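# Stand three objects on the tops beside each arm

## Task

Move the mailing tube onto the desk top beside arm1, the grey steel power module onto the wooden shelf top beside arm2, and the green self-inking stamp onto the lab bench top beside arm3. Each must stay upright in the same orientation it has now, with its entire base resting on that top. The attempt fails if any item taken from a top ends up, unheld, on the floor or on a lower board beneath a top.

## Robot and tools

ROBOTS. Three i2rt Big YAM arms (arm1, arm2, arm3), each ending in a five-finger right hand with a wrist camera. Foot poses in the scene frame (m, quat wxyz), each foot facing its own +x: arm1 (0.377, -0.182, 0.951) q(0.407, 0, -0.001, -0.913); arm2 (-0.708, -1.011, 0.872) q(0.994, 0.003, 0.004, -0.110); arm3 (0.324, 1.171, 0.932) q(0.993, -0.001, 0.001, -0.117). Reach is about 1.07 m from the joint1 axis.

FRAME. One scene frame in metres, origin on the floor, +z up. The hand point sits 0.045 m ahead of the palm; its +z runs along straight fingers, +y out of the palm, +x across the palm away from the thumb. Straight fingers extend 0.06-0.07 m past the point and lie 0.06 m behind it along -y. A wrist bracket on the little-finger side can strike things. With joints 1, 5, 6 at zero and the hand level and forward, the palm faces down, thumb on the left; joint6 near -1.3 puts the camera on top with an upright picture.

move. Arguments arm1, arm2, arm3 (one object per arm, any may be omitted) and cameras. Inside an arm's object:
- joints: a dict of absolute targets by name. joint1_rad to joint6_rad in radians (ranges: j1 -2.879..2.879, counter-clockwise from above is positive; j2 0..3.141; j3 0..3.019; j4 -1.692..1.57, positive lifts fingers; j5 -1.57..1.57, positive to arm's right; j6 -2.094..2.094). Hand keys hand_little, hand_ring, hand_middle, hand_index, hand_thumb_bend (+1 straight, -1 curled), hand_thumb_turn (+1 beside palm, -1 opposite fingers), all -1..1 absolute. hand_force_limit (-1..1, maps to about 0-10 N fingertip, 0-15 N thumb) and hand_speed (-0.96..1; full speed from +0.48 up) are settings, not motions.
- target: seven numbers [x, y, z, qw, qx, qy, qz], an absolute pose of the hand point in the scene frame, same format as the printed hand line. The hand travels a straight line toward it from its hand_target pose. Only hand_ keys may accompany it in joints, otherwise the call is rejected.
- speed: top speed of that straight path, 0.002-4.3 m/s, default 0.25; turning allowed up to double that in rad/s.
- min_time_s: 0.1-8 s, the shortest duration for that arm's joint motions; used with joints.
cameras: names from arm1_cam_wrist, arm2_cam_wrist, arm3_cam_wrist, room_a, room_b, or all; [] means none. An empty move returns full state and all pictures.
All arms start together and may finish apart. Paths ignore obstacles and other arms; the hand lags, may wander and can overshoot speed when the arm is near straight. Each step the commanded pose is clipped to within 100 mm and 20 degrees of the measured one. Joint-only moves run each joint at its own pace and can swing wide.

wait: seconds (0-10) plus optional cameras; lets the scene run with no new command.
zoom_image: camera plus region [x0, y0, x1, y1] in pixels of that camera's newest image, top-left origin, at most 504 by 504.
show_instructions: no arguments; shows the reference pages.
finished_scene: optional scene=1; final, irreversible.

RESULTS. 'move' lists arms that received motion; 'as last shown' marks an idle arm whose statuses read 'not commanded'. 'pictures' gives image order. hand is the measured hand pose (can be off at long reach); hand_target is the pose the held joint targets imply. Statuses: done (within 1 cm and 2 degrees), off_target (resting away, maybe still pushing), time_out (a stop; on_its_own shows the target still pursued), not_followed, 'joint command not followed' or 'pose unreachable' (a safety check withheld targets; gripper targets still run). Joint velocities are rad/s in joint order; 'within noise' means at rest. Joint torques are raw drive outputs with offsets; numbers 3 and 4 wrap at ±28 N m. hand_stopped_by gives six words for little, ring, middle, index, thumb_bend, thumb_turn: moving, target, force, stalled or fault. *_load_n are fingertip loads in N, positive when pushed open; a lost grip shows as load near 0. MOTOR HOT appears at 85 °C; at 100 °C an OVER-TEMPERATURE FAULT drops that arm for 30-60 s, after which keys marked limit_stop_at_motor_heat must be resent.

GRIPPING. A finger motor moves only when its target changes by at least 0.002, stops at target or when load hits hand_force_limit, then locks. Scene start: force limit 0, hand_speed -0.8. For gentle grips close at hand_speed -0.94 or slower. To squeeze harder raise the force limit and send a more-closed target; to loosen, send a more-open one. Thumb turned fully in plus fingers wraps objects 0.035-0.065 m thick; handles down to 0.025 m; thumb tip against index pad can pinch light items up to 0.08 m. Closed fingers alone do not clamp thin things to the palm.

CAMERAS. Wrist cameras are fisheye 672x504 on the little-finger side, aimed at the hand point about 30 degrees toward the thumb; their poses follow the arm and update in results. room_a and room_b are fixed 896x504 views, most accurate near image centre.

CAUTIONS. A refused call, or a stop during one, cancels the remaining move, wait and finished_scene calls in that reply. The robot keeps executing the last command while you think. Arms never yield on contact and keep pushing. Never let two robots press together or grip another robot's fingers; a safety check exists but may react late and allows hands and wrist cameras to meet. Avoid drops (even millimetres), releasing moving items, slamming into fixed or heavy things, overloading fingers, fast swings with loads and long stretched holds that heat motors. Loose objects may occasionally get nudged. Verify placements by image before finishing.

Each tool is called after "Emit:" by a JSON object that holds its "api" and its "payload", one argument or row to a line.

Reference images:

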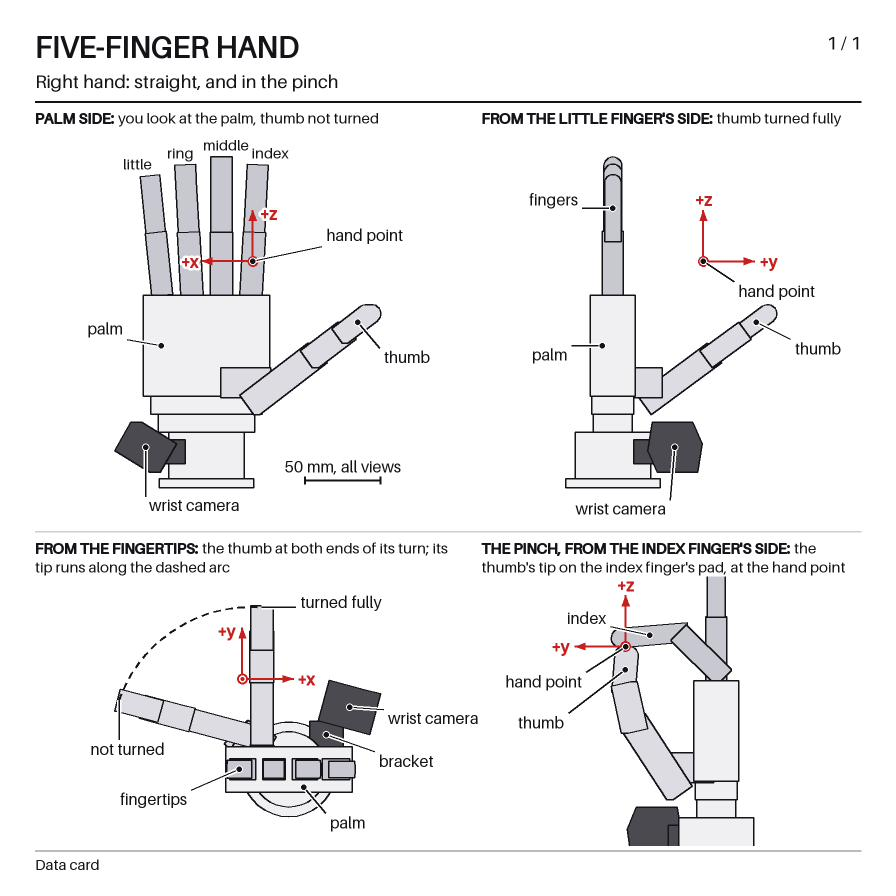

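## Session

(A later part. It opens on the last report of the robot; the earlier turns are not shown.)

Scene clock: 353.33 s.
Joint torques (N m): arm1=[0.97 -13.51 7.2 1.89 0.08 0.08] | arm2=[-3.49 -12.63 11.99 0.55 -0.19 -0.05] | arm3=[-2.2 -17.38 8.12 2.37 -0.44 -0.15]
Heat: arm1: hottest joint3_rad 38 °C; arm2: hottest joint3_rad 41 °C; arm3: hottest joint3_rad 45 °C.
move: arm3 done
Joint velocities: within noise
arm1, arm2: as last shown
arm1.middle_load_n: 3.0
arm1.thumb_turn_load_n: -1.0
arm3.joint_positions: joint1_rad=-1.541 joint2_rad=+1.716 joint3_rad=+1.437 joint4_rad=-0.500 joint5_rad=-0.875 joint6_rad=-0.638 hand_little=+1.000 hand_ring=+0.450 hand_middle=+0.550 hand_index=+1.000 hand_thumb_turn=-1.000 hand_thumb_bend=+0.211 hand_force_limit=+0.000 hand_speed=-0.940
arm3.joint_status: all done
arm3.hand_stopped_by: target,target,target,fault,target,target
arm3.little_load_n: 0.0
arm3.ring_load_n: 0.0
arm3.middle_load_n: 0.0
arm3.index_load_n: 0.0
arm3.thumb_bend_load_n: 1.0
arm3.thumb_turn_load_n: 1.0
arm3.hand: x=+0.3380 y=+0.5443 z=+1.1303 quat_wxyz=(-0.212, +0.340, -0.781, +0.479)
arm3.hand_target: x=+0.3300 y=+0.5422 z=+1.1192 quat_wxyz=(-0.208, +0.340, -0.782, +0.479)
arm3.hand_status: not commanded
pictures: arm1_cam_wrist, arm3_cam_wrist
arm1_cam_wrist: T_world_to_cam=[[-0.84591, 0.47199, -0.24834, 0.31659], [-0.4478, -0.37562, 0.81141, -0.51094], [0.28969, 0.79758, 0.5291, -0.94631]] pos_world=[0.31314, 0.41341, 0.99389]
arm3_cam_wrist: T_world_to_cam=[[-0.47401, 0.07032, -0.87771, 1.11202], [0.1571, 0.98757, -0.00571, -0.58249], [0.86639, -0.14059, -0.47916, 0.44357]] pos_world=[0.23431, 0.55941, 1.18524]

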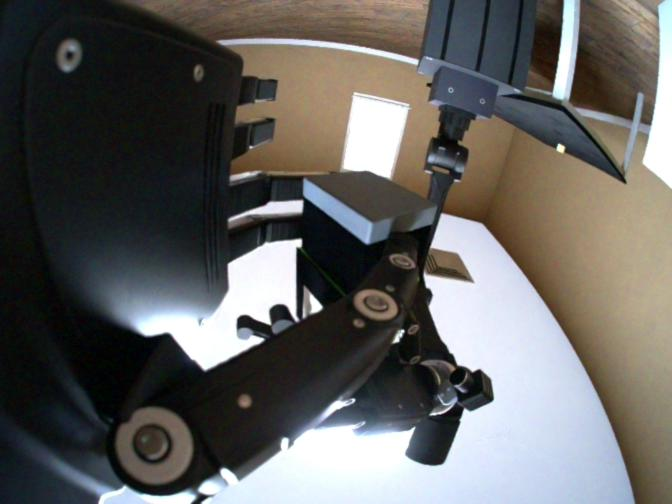

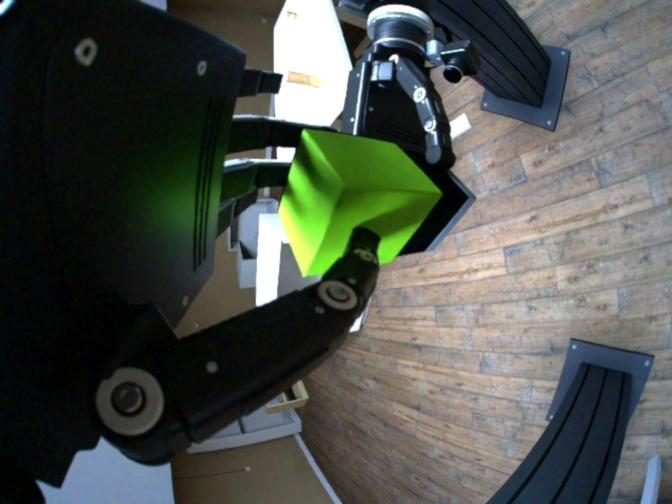

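Emit:
{"api": "move", "payload": {
  "arm3": {"joints": {"hand_middle": -0.2, "hand_speed": -0.95, "hand_force_limit": -0.1}}
}}

Emit:
{"api": "move", "payload": {
  "arm3": {"joints": {"hand_ring": -0.2, "hand_speed": -0.95, "hand_force_limit": -0.6}},
  "cameras": ["arm3_cam_wrist", "arm1_cam_wrist"]
}}

Emit:
{"api": "zoom_image", "payload": {
  "camera": "arm3_cam_wrist",
  "region": [260, 100, 490, 300]
}}

Scene clock: 361.53 s.
Joint torques (N m): arm1=[1.08 -13.63 7.21 1.84 0.09 0.1] | arm2=[-3.31 -12.98 12 0.57 -0.18 -0.05] | arm3=[-1.67 -17.79 8.18 2.09 -0.5 -0.15]
Heat: arm1: hottest joint3_rad 38 °C; arm2: hottest joint3_rad 41 °C; arm3: hottest joint3_rad 45 °C.
move: arm3 off_target
Joint velocities: within noise
arm1, arm2: as last shown
arm1.hand_target: x=+0.3377 y=+0.5163 z=+1.0520 quat_wxyz=(+0.630, -0.374, +0.573, +0.369)
arm2.little_load_n: -0.5
arm3.joint_positions: joint1_rad=-1.541 joint2_rad=+1.716 joint3_rad=+1.437 joint4_rad=-0.500 joint5_rad=-0.875 joint6_rad=-0.638 hand_little=+1.000 hand_ring=+0.450 hand_middle=+0.410 hand_index=+1.000 hand_thumb_turn=-1.000 hand_thumb_bend=+0.212 hand_force_limit=-0.100 hand_speed=-0.950
arm3.joint_status: hand_middle off_target (ended at +0.410, target -0.200); the others done
arm3.hand_stopped_by: target,target,force,fault,target,target
arm3.little_load_n: 0.0
arm3.ring_load_n: 0.0
arm3.middle_load_n: 4.5
arm3.index_load_n: 0.0
arm3.thumb_bend_load_n: 8.0
arm3.thumb_turn_load_n: 1.5
arm3.hand: x=+0.3380 y=+0.5443 z=+1.1303 quat_wxyz=(-0.212, +0.340, -0.781, +0.479)
arm3.hand_target: x=+0.3300 y=+0.5422 z=+1.1192 quat_wxyz=(-0.208, +0.340, -0.782, +0.479)
arm3.hand_status: not commanded
pictures: none

Scene clock: 364.30 s.
Joint torques (N m): arm1=[1.2 -13.8 7.2 1.91 0.12 0.09] | arm2=[-3.25 -13.04 11.97 0.54 -0.2 -0.05] | arm3=[-1.67 -17.67 8.2 2.3 -0.45 -0.17]
Heat: arm1: hottest joint3_rad 38 °C; arm2: hottest joint3_rad 41 °C; arm3: hottest joint3_rad 45 °C.
move: arm3 off_target
Joint velocities: within noise
arm1, arm2: as last shown
arm2.little_load_n: 0.0
arm3.joint_positions: joint1_rad=-1.541 joint2_rad=+1.716 joint3_rad=+1.437 joint4_rad=-0.500 joint5_rad=-0.875 joint6_rad=-0.638 hand_little=+1.000 hand_ring=+0.276 hand_middle=+0.410 hand_index=+1.000 hand_thumb_turn=-1.000 hand_thumb_bend=+0.212 hand_force_limit=-0.600 hand_speed=-0.950
arm3.joint_status: hand_ring off_target (ended at +0.276, target -0.200); the others done
arm3.hand_stopped_by: target,force,force,fault,target,target
arm3.little_load_n: 0.0
arm3.ring_load_n: 2.5
arm3.middle_load_n: 3.5
arm3.index_load_n: 0.0
arm3.thumb_bend_load_n: 8.5
arm3.thumb_turn_load_n: 1.5
arm3.hand: x=+0.3380 y=+0.5443 z=+1.1303 quat_wxyz=(-0.212, +0.340, -0.781, +0.479)
arm3.hand_target: x=+0.3300 y=+0.5422 z=+1.1192 quat_wxyz=(-0.208, +0.340, -0.782, +0.479)
arm3.hand_status: not commanded
pictures: arm1_cam_wrist, arm3_cam_wrist
arm1_cam_wrist: T_world_to_cam=[[-0.84591, 0.47199, -0.24834, 0.31659], [-0.4478, -0.37562, 0.81141, -0.51094], [0.28969, 0.79758, 0.5291, -0.94631]] pos_world=[0.31314, 0.41341, 0.99389]
arm3_cam_wrist: T_world_to_cam=[[-0.47426, 0.07, -0.8776, 1.11213], [0.15694, 0.98759, -0.00604, -0.58208], [0.86628, -0.14059, -0.47936, 0.44382]] pos_world=[0.23431, 0.55941, 1.18524]

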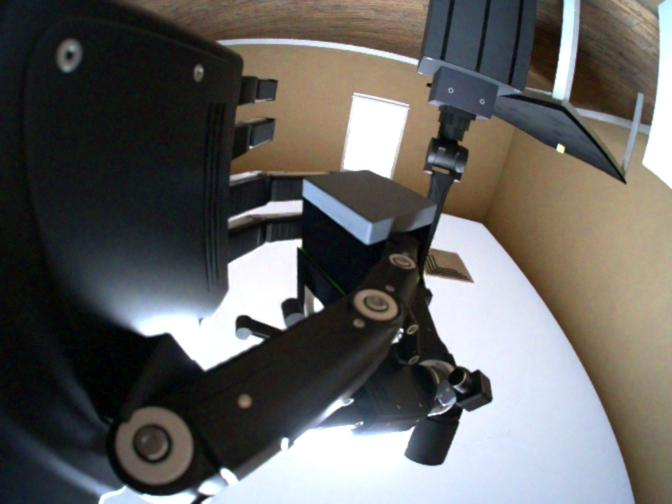

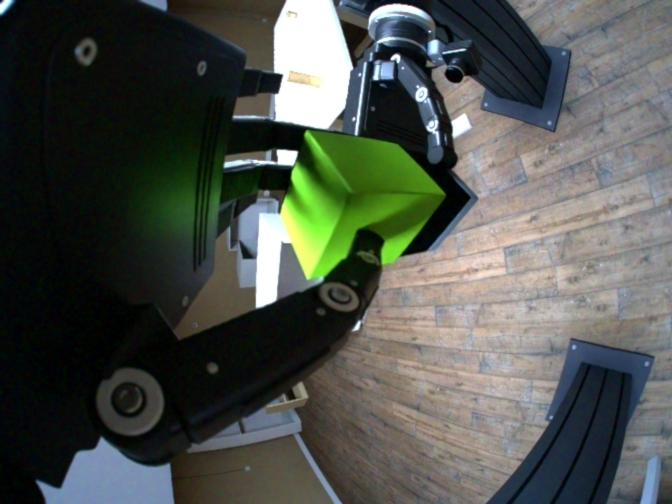

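Scaled by 2.191 from the camera's image (finer frame: 960x720).

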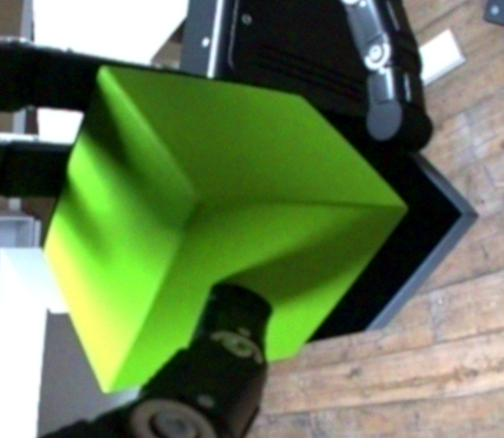

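Emit:
{"api": "move", "payload": {
  "arm1": {"joints": {"hand_index": 0.42, "hand_middle": 0.41, "hand_thumb_bend": 0.37, "hand_speed": -0.95}},
  "cameras": ["arm3_cam_wrist", "arm1_cam_wrist"]
}}

Emit:
{"api": "zoom_image", "payload": {
  "camera": "arm3_cam_wrist",
  "region": [260, 100, 490, 300]
}}

Scene clock: 366.13 s.
Joint torques (N m): arm1=[1.14 -13.8 7.2 1.83 0.1 0.09] | arm2=[-3.37 -12.98 11.97 0.51 -0.18 -0.04] | arm3=[-1.38 -18.2 8.1 2.17 -0.47 -0.15]
Heat: arm1: hottest joint3_rad 38 °C; arm2: hottest joint3_rad 41 °C; arm3: hottest joint3_rad 45 °C.
move: arm1 done
Joint velocities: within noise
arm1.joint_positions: joint1_rad=-2.269 joint2_rad=+2.125 joint3_rad=+0.935 joint4_rad=+1.271 joint5_rad=+0.600 joint6_rad=+1.468 hand_little=+1.000 hand_ring=+1.000 hand_middle=+0.410 hand_index=+0.420 hand_thumb_turn=-1.000 hand_thumb_bend=+0.370 hand_force_limit=+0.000 hand_speed=-0.950
arm1.joint_status: all done
arm1.hand_stopped_by: target,target,target,target,target,target
arm1.little_load_n: 0.0
arm1.ring_load_n: 0.0
arm1.middle_load_n: 0.0
arm1.index_load_n: 0.0
arm1.thumb_bend_load_n: 0.0
arm1.thumb_turn_load_n: 0.0
arm1.hand: x=+0.3376 y=+0.5074 z=+1.0573 quat_wxyz=(+0.631, -0.377, +0.570, +0.366)
arm1.hand_target: x=+0.3377 y=+0.5163 z=+1.0518 quat_wxyz=(+0.630, -0.374, +0.573, +0.369)
arm1.hand_status: not commanded
arm2, arm3: as last shown
arm3.joint_positions: joint1_rad=-1.541 joint2_rad=+1.719 joint3_rad=+1.437 joint4_rad=-0.500 joint5_rad=-0.875 joint6_rad=-0.639 hand_little=+1.000 hand_ring=+0.276 hand_middle=+0.410 hand_index=+1.000 hand_thumb_turn=-1.000 hand_thumb_bend=+0.212 hand_force_limit=-0.600 hand_speed=-0.950
arm3.middle_load_n: 3.0
arm3.thumb_bend_load_n: 9.0
arm3.thumb_turn_load_n: 2.0
arm3.hand: x=+0.3379 y=+0.5441 z=+1.1285 quat_wxyz=(-0.213, +0.340, -0.782, +0.478)
arm3.hand_target: x=+0.3300 y=+0.5422 z=+1.1193 quat_wxyz=(-0.208, +0.340, -0.782, +0.479)
pictures: arm1_cam_wrist, arm3_cam_wrist
arm1_cam_wrist: T_world_to_cam=[[-0.84593, 0.47183, -0.24857, 0.31682], [-0.44782, -0.37535, 0.81152, -0.51092], [0.2896, 0.7978, 0.52881, -0.94593]] pos_world=[0.31314, 0.41341, 0.99359]
arm3_cam_wrist: T_world_to_cam=[[-0.47391, 0.0723, -0.8776, 1.10917], [0.15674, 0.98764, -0.00328, -0.58493], [0.86651, -0.13911, -0.47939, 0.44214]] pos_world=[0.23421, 0.55901, 1.18344]

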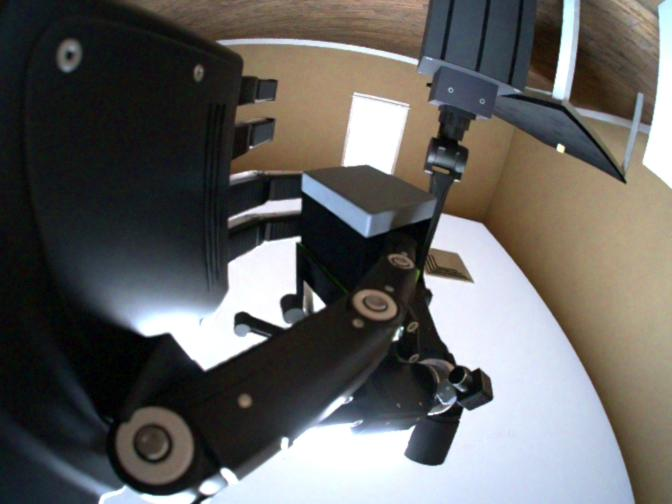

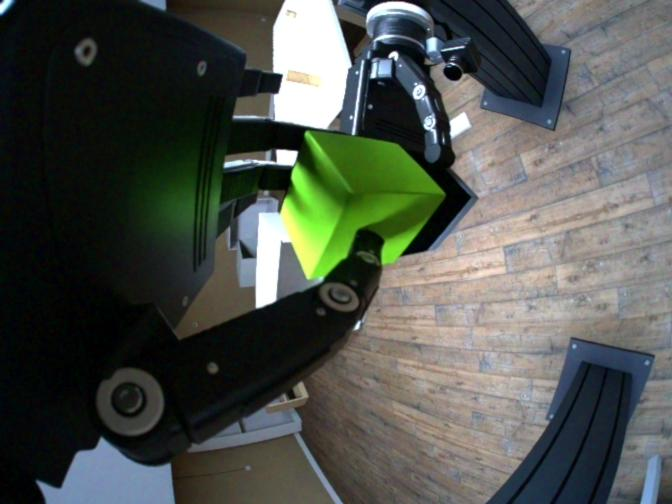

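Scaled by 2.191 from the camera's image (finer frame: 960x720).

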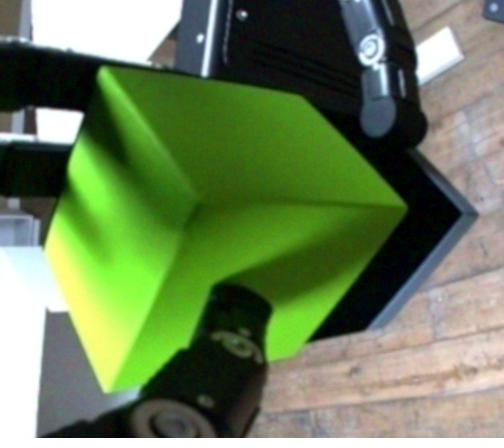

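Emit:
{"api": "move", "payload": {
  "arm1": {"joints": {"hand_index": 0.75, "hand_middle": 0.75, "hand_thumb_bend": 0.65, "hand_speed": -0.8}}
}}

Emit:
{"api": "move", "payload": {
  "arm3": {"target": [0.332, 0.538, 1.27, 0.2083, -0.34, 0.7819, -0.4792], "speed": 0.1},
  "cameras": ["arm3_cam_wrist", "arm1_cam_wrist", "room_a"]
}}

Emit:
{"api": "zoom_image", "payload": {
  "camera": "arm3_cam_wrist",
  "region": [260, 100, 490, 300]
}}

Scene clock: 368.63 s.
Joint torques (N m): arm1=[1.14 -13.45 7.2 1.87 0.08 0.08] | arm2=[-3.25 -12.86 11.96 0.54 -0.17 -0.04] | arm3=[-1.49 -18.26 8.03 2.15 -0.47 -0.13]
Heat: arm1: hottest joint3_rad 38 °C; arm2: hottest joint3_rad 41 °C; arm3: hottest joint3_rad 44 °C.
move: arm1 done
Joint velocities: within noise
arm1.joint_positions: joint1_rad=-2.269 joint2_rad=+2.125 joint3_rad=+0.935 joint4_rad=+1.271 joint5_rad=+0.600 joint6_rad=+1.468 hand_little=+1.000 hand_ring=+1.000 hand_middle=+0.750 hand_index=+0.750 hand_thumb_turn=-1.000 hand_thumb_bend=+0.650 hand_force_limit=+0.000 hand_speed=-0.800
arm1.joint_status: all done
arm1.hand_stopped_by: target,target,target,target,target,target
arm1.little_load_n: 0.0
arm1.ring_load_n: 0.0
arm1.middle_load_n: 0.0
arm1.index_load_n: 0.0
arm1.thumb_bend_load_n: 0.0
arm1.thumb_turn_load_n: 0.0
arm1.hand: x=+0.3376 y=+0.5074 z=+1.0573 quat_wxyz=(+0.631, -0.377, +0.570, +0.366)
arm1.hand_target: x=+0.3377 y=+0.5163 z=+1.0518 quat_wxyz=(+0.630, -0.374, +0.573, +0.369)
arm1.hand_status: not commanded
arm2, arm3: as last shown
arm3.ring_load_n: 2.0
arm3.middle_load_n: 3.5
arm3.thumb_bend_load_n: 8.5
arm3.hand: x=+0.3379 y=+0.5441 z=+1.1284 quat_wxyz=(-0.213, +0.340, -0.781, +0.478)
pictures: none

Scene clock: 370.97 s.
Joint torques (N m): arm1=[1.26 -13.68 7.15 1.92 0.09 0.08] | arm2=[-3.25 -12.86 12.01 0.53 -0.17 -0.06] | arm3=[-1.61 -19.55 12.96 1.18 -0.37 -0.08]
Heat: arm1: hottest joint3_rad 38 °C; arm2: hottest joint3_rad 41 °C; arm3: hottest joint3_rad 45 °C.
move: arm3 off_target
Joint velocities: within noise
arm1, arm2: as last shown
arm1.thumb_turn_load_n: -0.5
arm2.middle_load_n: -0.5
arm3.joint_positions: joint1_rad=-1.541 joint2_rad=+1.697 joint3_rad=+1.724 joint4_rad=-0.857 joint5_rad=-0.874 joint6_rad=-0.639 hand_little=+1.000 hand_ring=+0.276 hand_middle=+0.410 hand_index=+1.000 hand_thumb_turn=-1.000 hand_thumb_bend=+0.212 hand_force_limit=-0.600 hand_speed=-0.950
arm3.joint_status: not commanded
arm3.hand_stopped_by: target,force,force,fault,target,target
arm3.little_load_n: 0.0
arm3.ring_load_n: 2.5
arm3.middle_load_n: 3.0
arm3.index_load_n: 0.0
arm3.thumb_bend_load_n: 9.0
arm3.thumb_turn_load_n: 1.5
arm3.hand: x=+0.3385 y=+0.5465 z=+1.2430 quat_wxyz=(-0.224, +0.332, -0.792, +0.461)
arm3.hand_target: x=+0.3321 y=+0.5393 z=+1.2698 quat_wxyz=(-0.208, +0.340, -0.782, +0.480)
arm3.hand_status: off_target (0.029 m and 3.1 deg from the pose sent, 0.142 m and 0.5 deg at the start)
pictures: arm1_cam_wrist, arm3_cam_wrist, room_a
arm1_cam_wrist: T_world_to_cam=[[-0.84593, 0.47183, -0.24857, 0.31682], [-0.44782, -0.37535, 0.81152, -0.51092], [0.2896, 0.7978, 0.52881, -0.94593]] pos_world=[0.31314, 0.41341, 0.99359]
arm3_cam_wrist: T_world_to_cam=[[-0.46623, 0.11357, -0.87735, 1.18437], [0.15729, 0.98657, 0.04412, -0.6455], [0.87057, -0.11742, -0.47783, 0.48174]] pos_world=[0.23433, 0.55889, 1.29777]

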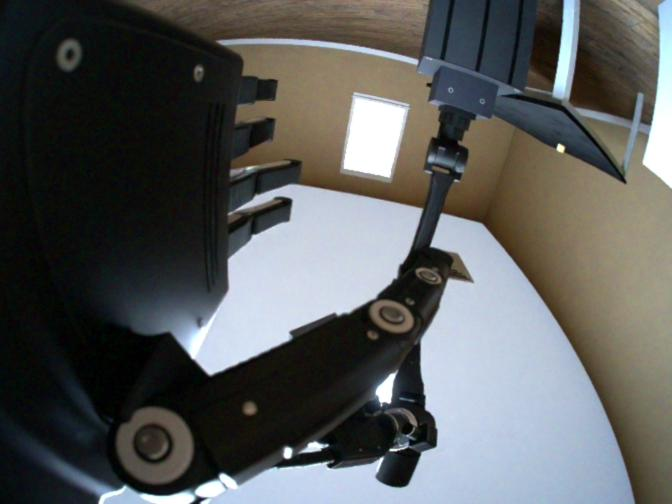

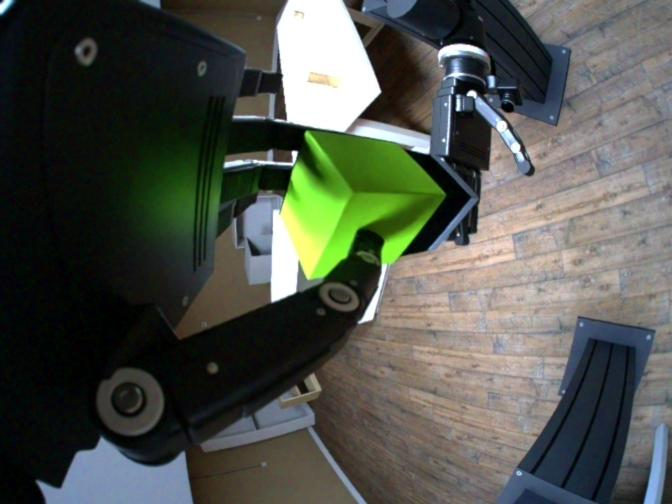

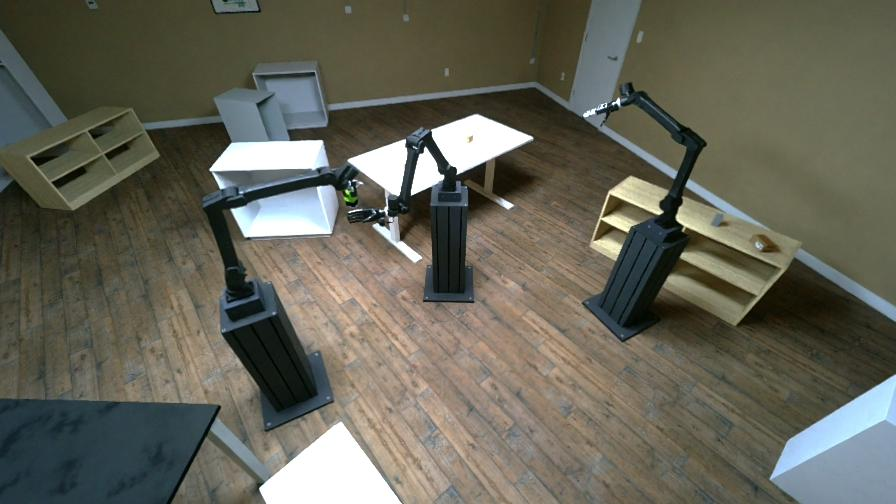

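Scaled by 2.191 from the camera's image (finer frame: 960x720).

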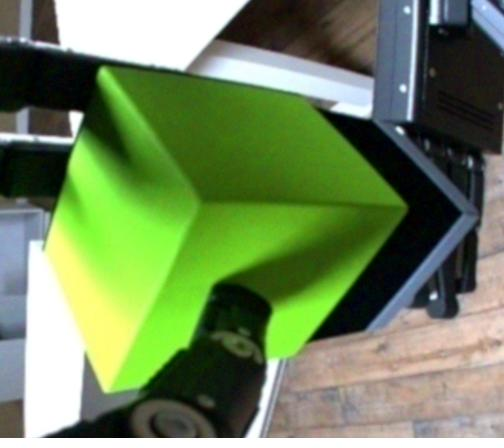

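Emit:
{"api": "move", "payload": {
  "arm3": {"joints": {"joint1_rad": 2.62}, "min_time_s": 8},
  "cameras": ["arm3_cam_wrist", "room_a", "room_b"]
}}

Emit:
{"api": "zoom_image", "payload": {
  "camera": "arm3_cam_wrist",
  "region": [260, 100, 490, 300]
}}

Scene clock: 380.30 s.
Joint torques (N m): arm1=[1.14 -13.74 7.16 1.92 0.11 0.09] | arm2=[-3.02 -12.98 11.97 0.53 -0.19 -0.07] | arm3=[-1.73 -19.31 12.92 1.03 -0.51 -0.08]
Heat: arm1: hottest joint3_rad 38 °C; arm2: hottest joint3_rad 41 °C; arm3: hottest joint3_rad 45 °C.
move: arm3 done
Joint velocities: within noise
arm1: as last shown
arm1.thumb_bend_load_n: -0.5
arm1.thumb_turn_load_n: 0.0
arm2.joint_positions: joint1_rad=+0.010 joint2_rad=+1.621 joint3_rad=+1.900 joint4_rad=-0.884 joint5_rad=-0.595 joint6_rad=-0.356 hand_little=+1.000 hand_ring=+1.000 hand_middle=+1.000 hand_index=+1.000 hand_thumb_turn=-1.000 hand_thumb_bend=+0.850 hand_force_limit=+0.000 hand_speed=-0.800
arm2.joint_status: not commanded
arm2.hand_stopped_by: target,target,target,target,target,target
arm2.little_load_n: 0.0
arm2.ring_load_n: 0.0
arm2.middle_load_n: 0.0
arm2.index_load_n: 0.0
arm2.thumb_bend_load_n: 0.0
arm2.thumb_turn_load_n: 0.0
arm2.hand: x=-0.0672 y=-1.0326 z=+1.2920 quat_wxyz=(-0.442, +0.729, -0.453, +0.261)
arm2.hand_target: x=-0.0628 y=-1.0401 z=+1.3061 quat_wxyz=(-0.443, +0.727, -0.448, +0.273)
arm2.hand_status: not commanded
arm3.joint_positions: joint1_rad=+2.625 joint2_rad=+1.697 joint3_rad=+1.724 joint4_rad=-0.857 joint5_rad=-0.871 joint6_rad=-0.639 hand_little=+1.000 hand_ring=+0.276 hand_middle=+0.410 hand_index=+1.000 hand_thumb_turn=-1.000 hand_thumb_bend=+0.212 hand_force_limit=-0.600 hand_speed=-0.950
arm3.joint_status: all done
arm3.hand_stopped_by: target,force,force,fault,target,target
arm3.little_load_n: 0.0
arm3.ring_load_n: 2.5
arm3.middle_load_n: 3.5
arm3.index_load_n: 0.0
arm3.thumb_bend_load_n: 9.0
arm3.thumb_turn_load_n: 1.5
arm3.hand: x=-0.2173 y=+1.4856 z=+1.2424 quat_wxyz=(-0.292, +0.528, +0.676, -0.422)
arm3.hand_target: x=-0.2207 y=+1.4934 z=+1.2695 quat_wxyz=(-0.315, +0.515, +0.678, -0.419)
arm3.hand_status: not commanded
arm3_cam_wrist: T_world_to_cam=[[0.33938, 0.3355, -0.87879, 0.66511], [0.75967, -0.6487, 0.04572, 1.07369], [-0.55473, -0.68311, -0.47502, 1.6028]] pos_world=[-0.15226, 1.56824, 1.29676]

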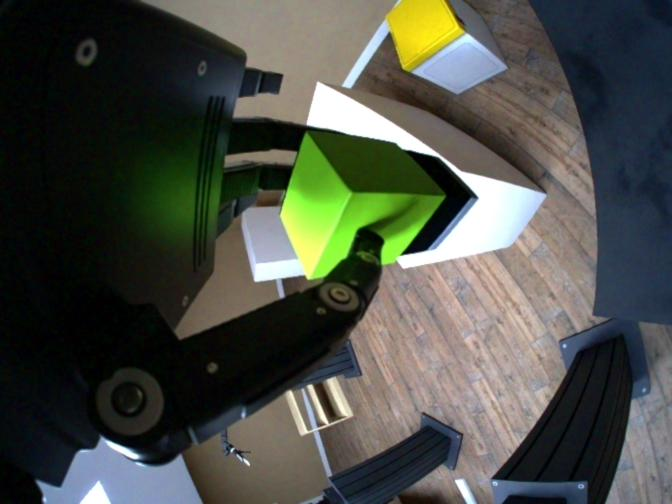

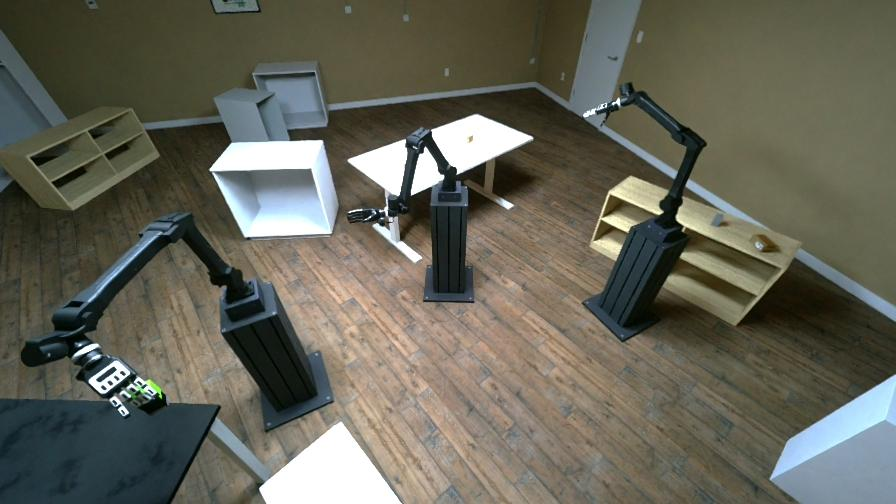

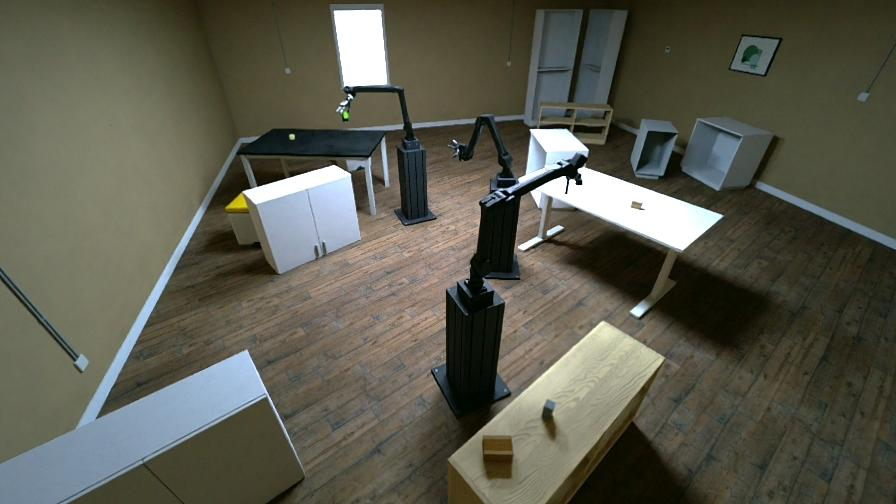

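Scaled by 2.191 from the camera's image (finer frame: 960x720).

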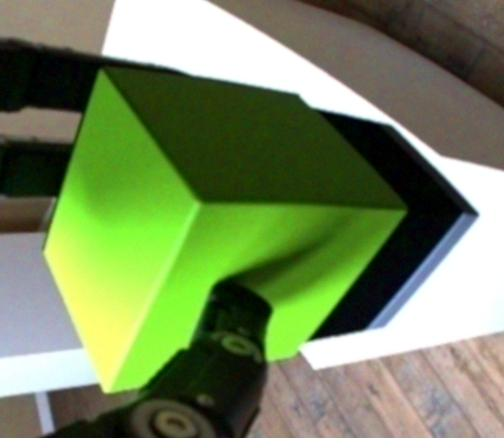

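Emit:
{"api": "move", "payload": {
  "arm3": {"target": [-0.142, 1.629, 1.03, 0.2533, -0.554, -0.6922, 0.3873], "speed": 0.15},
  "cameras": ["arm3_cam_wrist", "room_a"]
}}

Emit:
{"api": "zoom_image", "payload": {
  "camera": "arm3_cam_wrist",
  "region": [260, 100, 490, 300]
}}

Scene clock: 387.53 s.
Joint torques (N m): arm1=[1.26 -13.74 7.19 1.84 0.09 0.08] | arm2=[-3.25 -12.75 11.99 0.5 -0.19 -0.03] | arm3=[-1.49 -22.77 10.41 0.47 -0.56 -0.2]
Heat: arm1: hottest joint3_rad 38 °C; arm2: hottest joint3_rad 42 °C; arm3: hottest joint3_rad 46 °C.
move: arm3 off_target
Joint velocities: within noise
arm1, arm2: as last shown
arm1.little_load_n: -0.5
arm1.thumb_bend_load_n: 0.0
arm2.ring_load_n: -0.5
arm3.joint_positions: joint1_rad=+2.407 joint2_rad=+2.023 joint3_rad=+1.683 joint4_rad=-0.878 joint5_rad=-0.906 joint6_rad=-1.003 hand_little=+1.000 hand_ring=+0.276 hand_middle=+0.410 hand_index=+1.000 hand_thumb_turn=-1.000 hand_thumb_bend=+0.212 hand_force_limit=-0.600 hand_speed=-0.950
arm3.joint_status: not commanded
arm3.hand_stopped_by: target,force,force,fault,target,target
arm3.little_load_n: 0.0
arm3.ring_load_n: 2.0
arm3.middle_load_n: 3.0
arm3.index_load_n: 0.0
arm3.thumb_bend_load_n: 8.5
arm3.thumb_turn_load_n: 2.0
arm3.hand: x=-0.1405 y=+1.6168 z=+1.0192 quat_wxyz=(-0.241, +0.560, +0.689, -0.392)
arm3.hand_target: x=-0.1418 y=+1.6287 z=+1.0301 quat_wxyz=(-0.254, +0.554, +0.692, -0.387)
arm3.hand_status: off_target (0.016 m and 1.7 deg from the pose sent, 0.267 m and 6.9 deg at the start)
arm3_cam_wrist: T_world_to_cam=[[0.45642, 0.31579, -0.83184, 0.39944], [0.74331, -0.64919, 0.16139, 0.99129], [-0.48906, -0.69198, -0.53103, 1.70962]] pos_world=[-0.08305, 1.7004, 1.08015]

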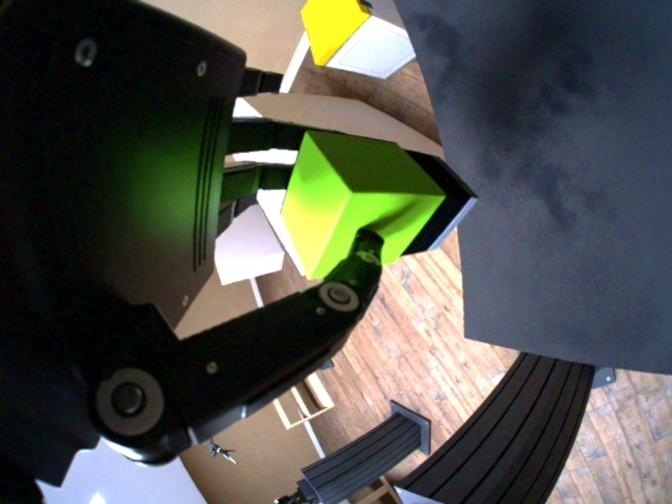

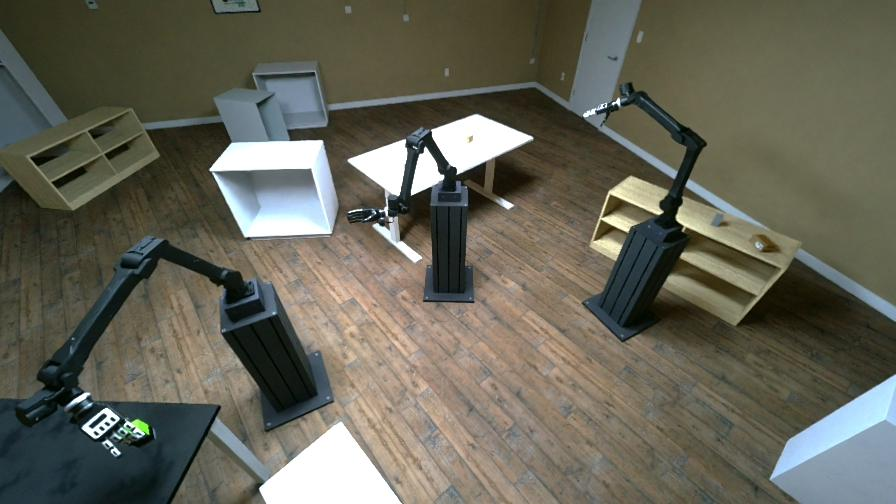

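Scaled by 2.191 from the camera's image (finer frame: 960x720).

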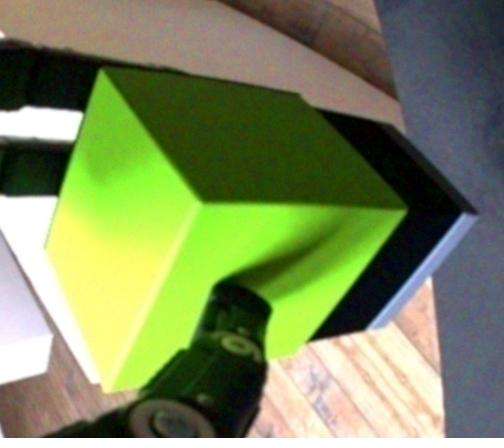

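Emit:
{"api": "move", "payload": {
  "arm3": {"target": [-0.142, 1.631, 0.89, 0.2533, -0.554, -0.6922, 0.3873], "speed": 0.1},
  "cameras": ["arm3_cam_wrist", "room_a"]
}}

Emit:
{"api": "zoom_image", "payload": {
  "camera": "arm3_cam_wrist",
  "region": [260, 100, 560, 350]
}}

Scene clock: 391.33 s.
Joint torques (N m): arm1=[1.2 -13.86 7.21 1.87 0.11 0.11] | arm2=[-3.43 -12.86 11.92 0.54 -0.19 -0.05] | arm3=[-1.49 -23.94 7.24 1.63 -0.6 -0.1]
Heat: arm1: hottest joint3_rad 38 °C; arm2: hottest joint3_rad 42 °C; arm3: hottest joint3_rad 45 °C.
move: arm3 done
Joint velocities: within noise
arm1, arm2: as last shown
arm1.little_load_n: 0.0
arm1.thumb_turn_load_n: -0.5
arm2.ring_load_n: 0.0
arm2.middle_load_n: 0.5
arm3.joint_positions: joint1_rad=+2.407 joint2_rad=+2.188 joint3_rad=+1.605 joint4_rad=-0.626 joint5_rad=-0.906 joint6_rad=-1.009 hand_little=+1.000 hand_ring=+0.276 hand_middle=+0.410 hand_index=+1.000 hand_thumb_turn=-1.000 hand_thumb_bend=+0.212 hand_force_limit=-0.600 hand_speed=-0.950
arm3.joint_status: not commanded
arm3.hand_stopped_by: target,force,force,fault,target,target
arm3.little_load_n: 0.0
arm3.ring_load_n: 2.0
arm3.middle_load_n: 3.5
arm3.index_load_n: 0.0
arm3.thumb_bend_load_n: 9.0
arm3.thumb_turn_load_n: 2.0
arm3.hand: x=-0.1459 y=+1.6244 z=+0.8949 quat_wxyz=(-0.246, +0.556, +0.691, -0.390)
arm3.hand_target: x=-0.1420 y=+1.6309 z=+0.8901 quat_wxyz=(-0.253, +0.554, +0.692, -0.387)
arm3.hand_status: done (0.009 m and 0.9 deg from the pose sent, 0.130 m and 1.7 deg at the start)
arm3_cam_wrist: T_world_to_cam=[[0.4496, 0.32744, -0.83105, 0.27547], [0.74649, -0.64867, 0.14827, 1.03163], [-0.49053, -0.68703, -0.53607, 1.64249]] pos_world=[-0.08826, 1.70743, 0.95645]

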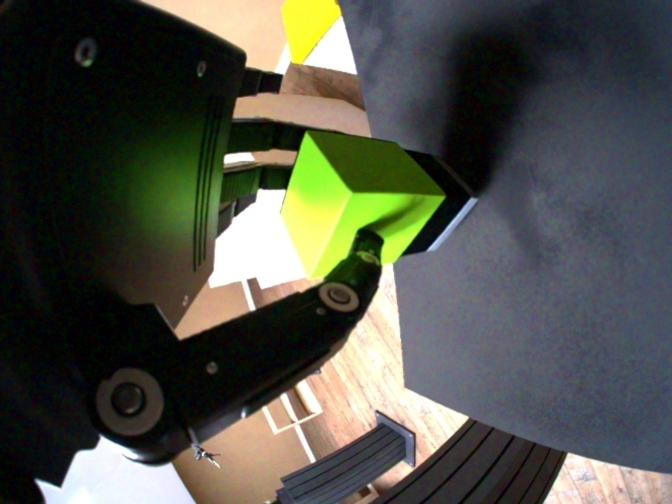

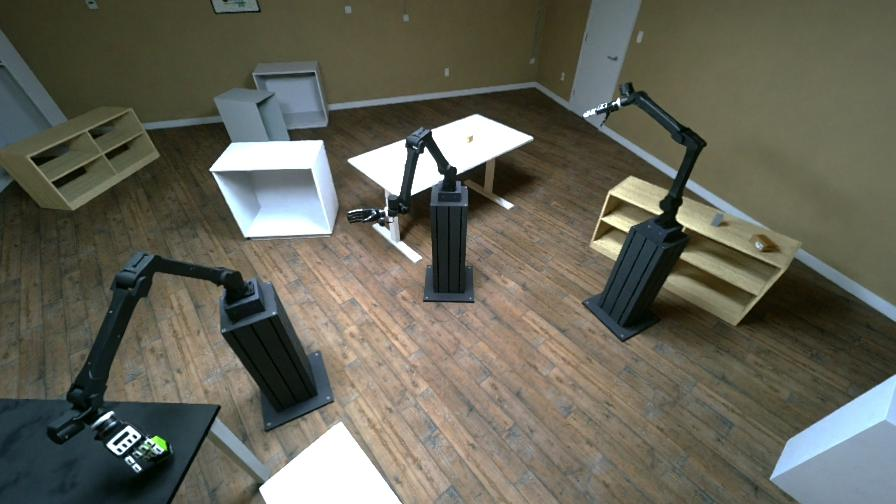

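Scaled by 1.680 from the camera's image (finer frame: 960x720).

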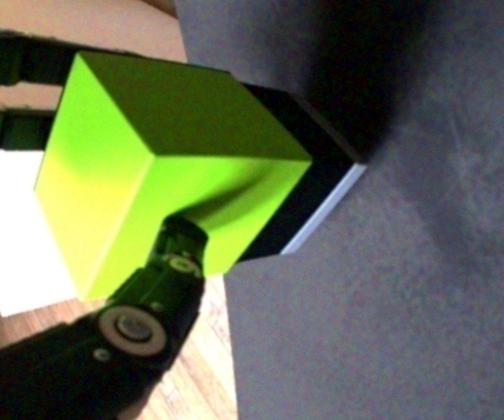

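Emit:
{"api": "move", "payload": {
  "arm3": {"target": [-0.142, 1.631, 0.862, 0.2533, -0.554, -0.6922, 0.3873], "speed": 0.06},
  "cameras": ["arm3_cam_wrist"]
}}

Emit:
{"api": "zoom_image", "payload": {
  "camera": "arm3_cam_wrist",
  "region": [380, 100, 580, 300]
}}

Scene clock: 392.90 s.
Joint torques (N m): arm1=[1.2 -13.92 7.13 1.89 0.08 0.09] | arm2=[-3.19 -12.98 11.95 0.57 -0.19 -0.04] | arm3=[-1.2 -23.59 6.91 1.52 -0.61 -0.13]
Heat: arm1: hottest joint3_rad 38 °C; arm2: hottest joint3_rad 42 °C; arm3: hottest joint3_rad 45 °C.
move: arm3 done
Joint velocities: within noise
arm1, arm2: as last shown
arm2.middle_load_n: 0.0
arm3.joint_positions: joint1_rad=+2.407 joint2_rad=+2.229 joint3_rad=+1.597 joint4_rad=-0.575 joint5_rad=-0.906 joint6_rad=-1.009 hand_little=+1.000 hand_ring=+0.276 hand_middle=+0.410 hand_index=+1.000 hand_thumb_turn=-1.000 hand_thumb_bend=+0.212 hand_force_limit=-0.600 hand_speed=-0.950
arm3.joint_status: not commanded
arm3.hand_stopped_by: target,force,force,fault,target,target
arm3.little_load_n: 0.0
arm3.ring_load_n: 2.5
arm3.middle_load_n: 3.0
arm3.index_load_n: 0.0
arm3.thumb_bend_load_n: 8.5
arm3.thumb_turn_load_n: 2.0
arm3.hand: x=-0.1464 y=+1.6249 z=+0.8679 quat_wxyz=(-0.247, +0.556, +0.691, -0.390)
arm3.hand_target: x=-0.1420 y=+1.6309 z=+0.8622 quat_wxyz=(-0.253, +0.554, +0.692, -0.387)
arm3.hand_status: done (0.010 m and 0.8 deg from the pose sent, 0.034 m and 0.9 deg at the start)
arm3_cam_wrist: T_world_to_cam=[[0.44882, 0.32848, -0.83106, 0.25132], [0.74662, -0.64886, 0.14675, 1.03793], [-0.49104, -0.68635, -0.53647, 1.62732]] pos_world=[-0.08866, 1.70783, 0.92955]

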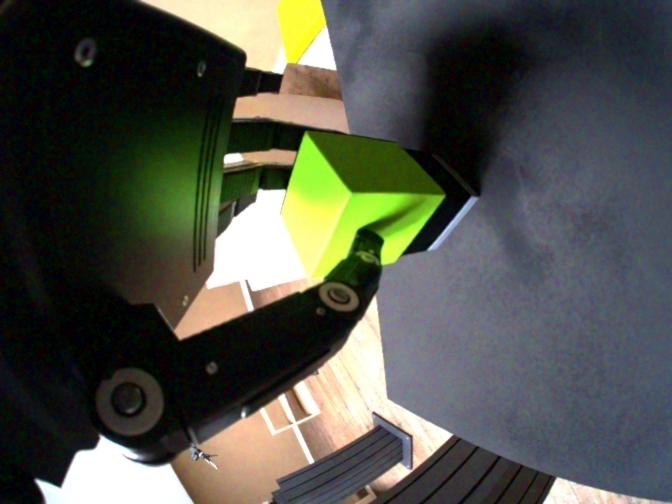

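Scaled by 2.520 from the camera's image (finer frame: 960x720).

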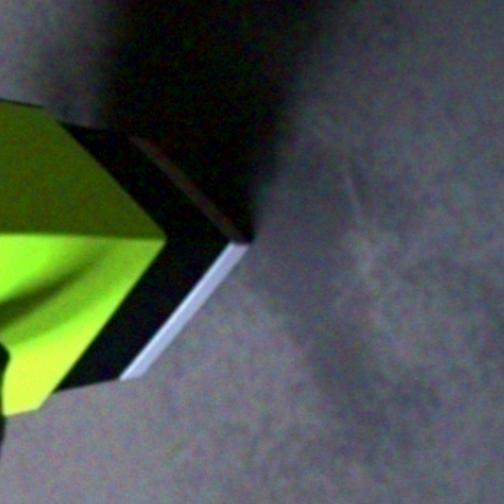

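Emit:
{"api": "move", "payload": {
  "arm3": {"target": [-0.142, 1.631, 0.85, 0.2533, -0.554, -0.6922, 0.3873], "speed": 0.05},
  "cameras": ["arm3_cam_wrist"]
}}

Emit:
{"api": "zoom_image", "payload": {
  "camera": "arm3_cam_wrist",
  "region": [380, 100, 580, 300]
}}

Scene clock: 394.13 s.
Joint torques (N m): arm1=[1.2 -13.68 7.17 1.85 0.1 0.09] | arm2=[-3.25 -13.16 11.99 0.58 -0.21 -0.06] | arm3=[-1.49 -22.36 6.67 1.85 -0.64 -0.13]
Heat: arm1: hottest joint3_rad 38 °C; arm2: hottest joint3_rad 42 °C; arm3: hottest joint3_rad 45 °C.
move: arm3 off_target
Joint velocities: within noise
arm1, arm2: as last shown
arm1.thumb_turn_load_n: 0.0
arm3.joint_positions: joint1_rad=+2.407 joint2_rad=+2.233 joint3_rad=+1.597 joint4_rad=-0.554 joint5_rad=-0.907 joint6_rad=-1.009 hand_little=+1.000 hand_ring=+0.276 hand_middle=+0.410 hand_index=+1.000 hand_thumb_turn=-1.000 hand_thumb_bend=+0.212 hand_force_limit=-0.600 hand_speed=-0.950
arm3.joint_status: not commanded
arm3.hand_stopped_by: target,force,force,fault,target,target
arm3.little_load_n: 0.0
arm3.ring_load_n: 2.5
arm3.middle_load_n: 3.0
arm3.index_load_n: 0.0
arm3.thumb_bend_load_n: 8.5
arm3.thumb_turn_load_n: 2.0
arm3.hand: x=-0.1488 y=+1.6283 z=+0.8662 quat_wxyz=(-0.254, +0.552, +0.693, -0.388)
arm3.hand_target: x=-0.1419 y=+1.6306 z=+0.8503 quat_wxyz=(-0.253, +0.554, +0.692, -0.387)
arm3.hand_status: off_target (0.018 m and 0.3 deg from the pose sent, 0.019 m and 0.8 deg at the start)
arm3_cam_wrist: T_world_to_cam=[[0.44015, 0.34064, -0.8308, 0.22857], [0.7481, -0.65083, 0.12948, 1.06061], [-0.4966, -0.67852, -0.54129, 1.61813]] pos_world=[-0.09048, 1.71035, 0.92845]

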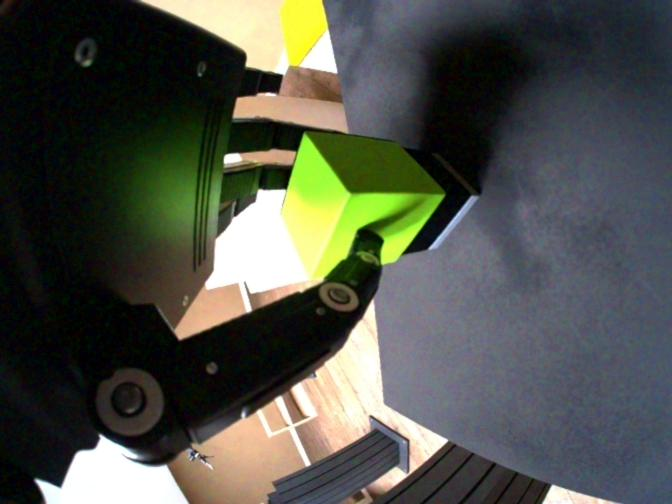

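Scaled by 2.520 from the camera's image (finer frame: 960x720).

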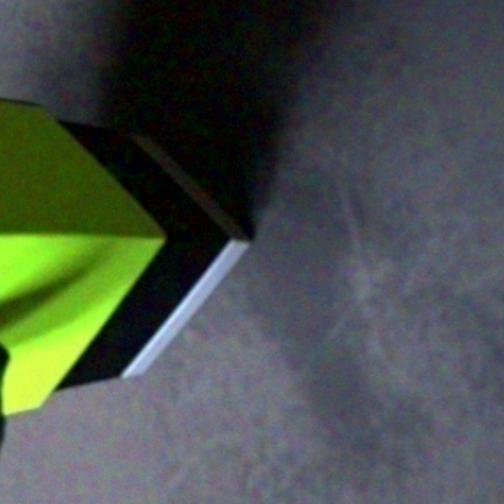

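Emit:
{"api": "move", "payload": {
  "arm3": {"target": [-0.140, 1.630, 0.842, 0.2533, -0.554, -0.6922, 0.3873], "speed": 0.05},
  "cameras": ["arm3_cam_wrist"]
}}

Emit:
{"api": "zoom_image", "payload": {
  "camera": "arm3_cam_wrist",
  "region": [380, 100, 580, 300]
}}

Scene clock: 395.37 s.
Joint torques (N m): arm1=[1.2 -13.92 7.24 1.87 0.09 0.1] | arm2=[-3.43 -12.86 12.05 0.57 -0.19 -0.06] | arm3=[-1.49 -21.36 6.26 1.76 -0.48 -0.15]
Heat: arm1: hottest joint3_rad 38 °C; arm2: hottest joint3_rad 42 °C; arm3: hottest joint3_rad 45 °C.
move: arm3 off_target
Joint velocities: within noise
arm1, arm2: as last shown
arm3.joint_positions: joint1_rad=+2.406 joint2_rad=+2.235 joint3_rad=+1.595 joint4_rad=-0.538 joint5_rad=-0.911 joint6_rad=-1.009 hand_little=+1.000 hand_ring=+0.276 hand_middle=+0.410 hand_index=+1.000 hand_thumb_turn=-1.000 hand_thumb_bend=+0.212 hand_force_limit=-0.600 hand_speed=-0.950
arm3.joint_status: not commanded
arm3.hand_stopped_by: target,force,force,fault,target,target
arm3.little_load_n: -0.5
arm3.ring_load_n: 2.5
arm3.middle_load_n: 3.0
arm3.index_load_n: 0.0
arm3.thumb_bend_load_n: 8.0
arm3.thumb_turn_load_n: 2.0
arm3.hand: x=-0.1497 y=+1.6298 z=+0.8651 quat_wxyz=(-0.259, +0.549, +0.693, -0.388)
arm3.hand_target: x=-0.1397 y=+1.6294 z=+0.8425 quat_wxyz=(-0.253, +0.554, +0.692, -0.387)
arm3.hand_status: off_target (0.025 m and 0.9 deg from the pose sent, 0.026 m and 0.3 deg at the start)
arm3_cam_wrist: T_world_to_cam=[[0.43235, 0.34638, -0.83252, 0.21838], [0.74954, -0.65131, 0.11827, 1.07308], [-0.50126, -0.67514, -0.54122, 1.6118]] pos_world=[-0.09079, 1.71146, 0.92724]

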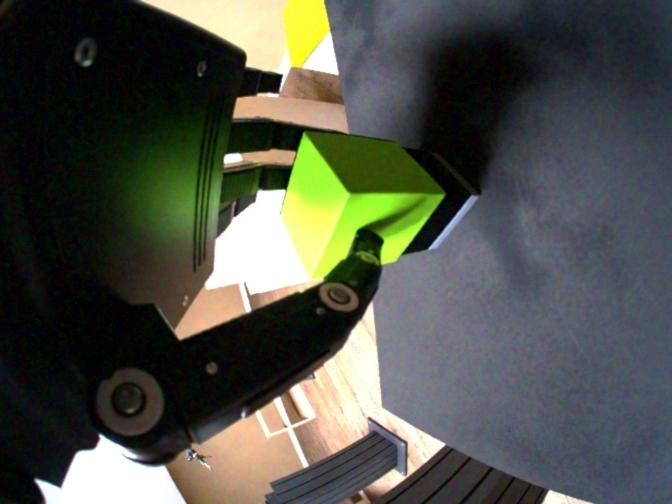

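Scaled by 2.520 from the camera's image (finer frame: 960x720).

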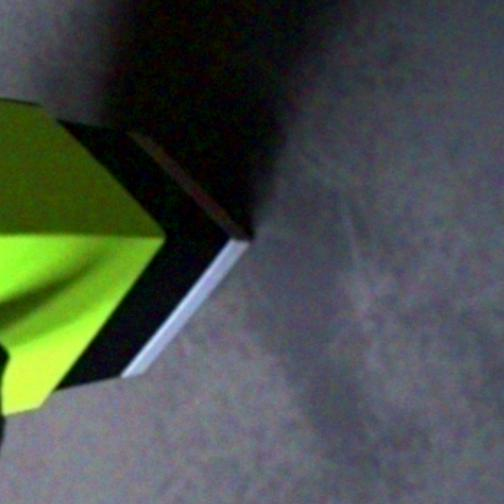

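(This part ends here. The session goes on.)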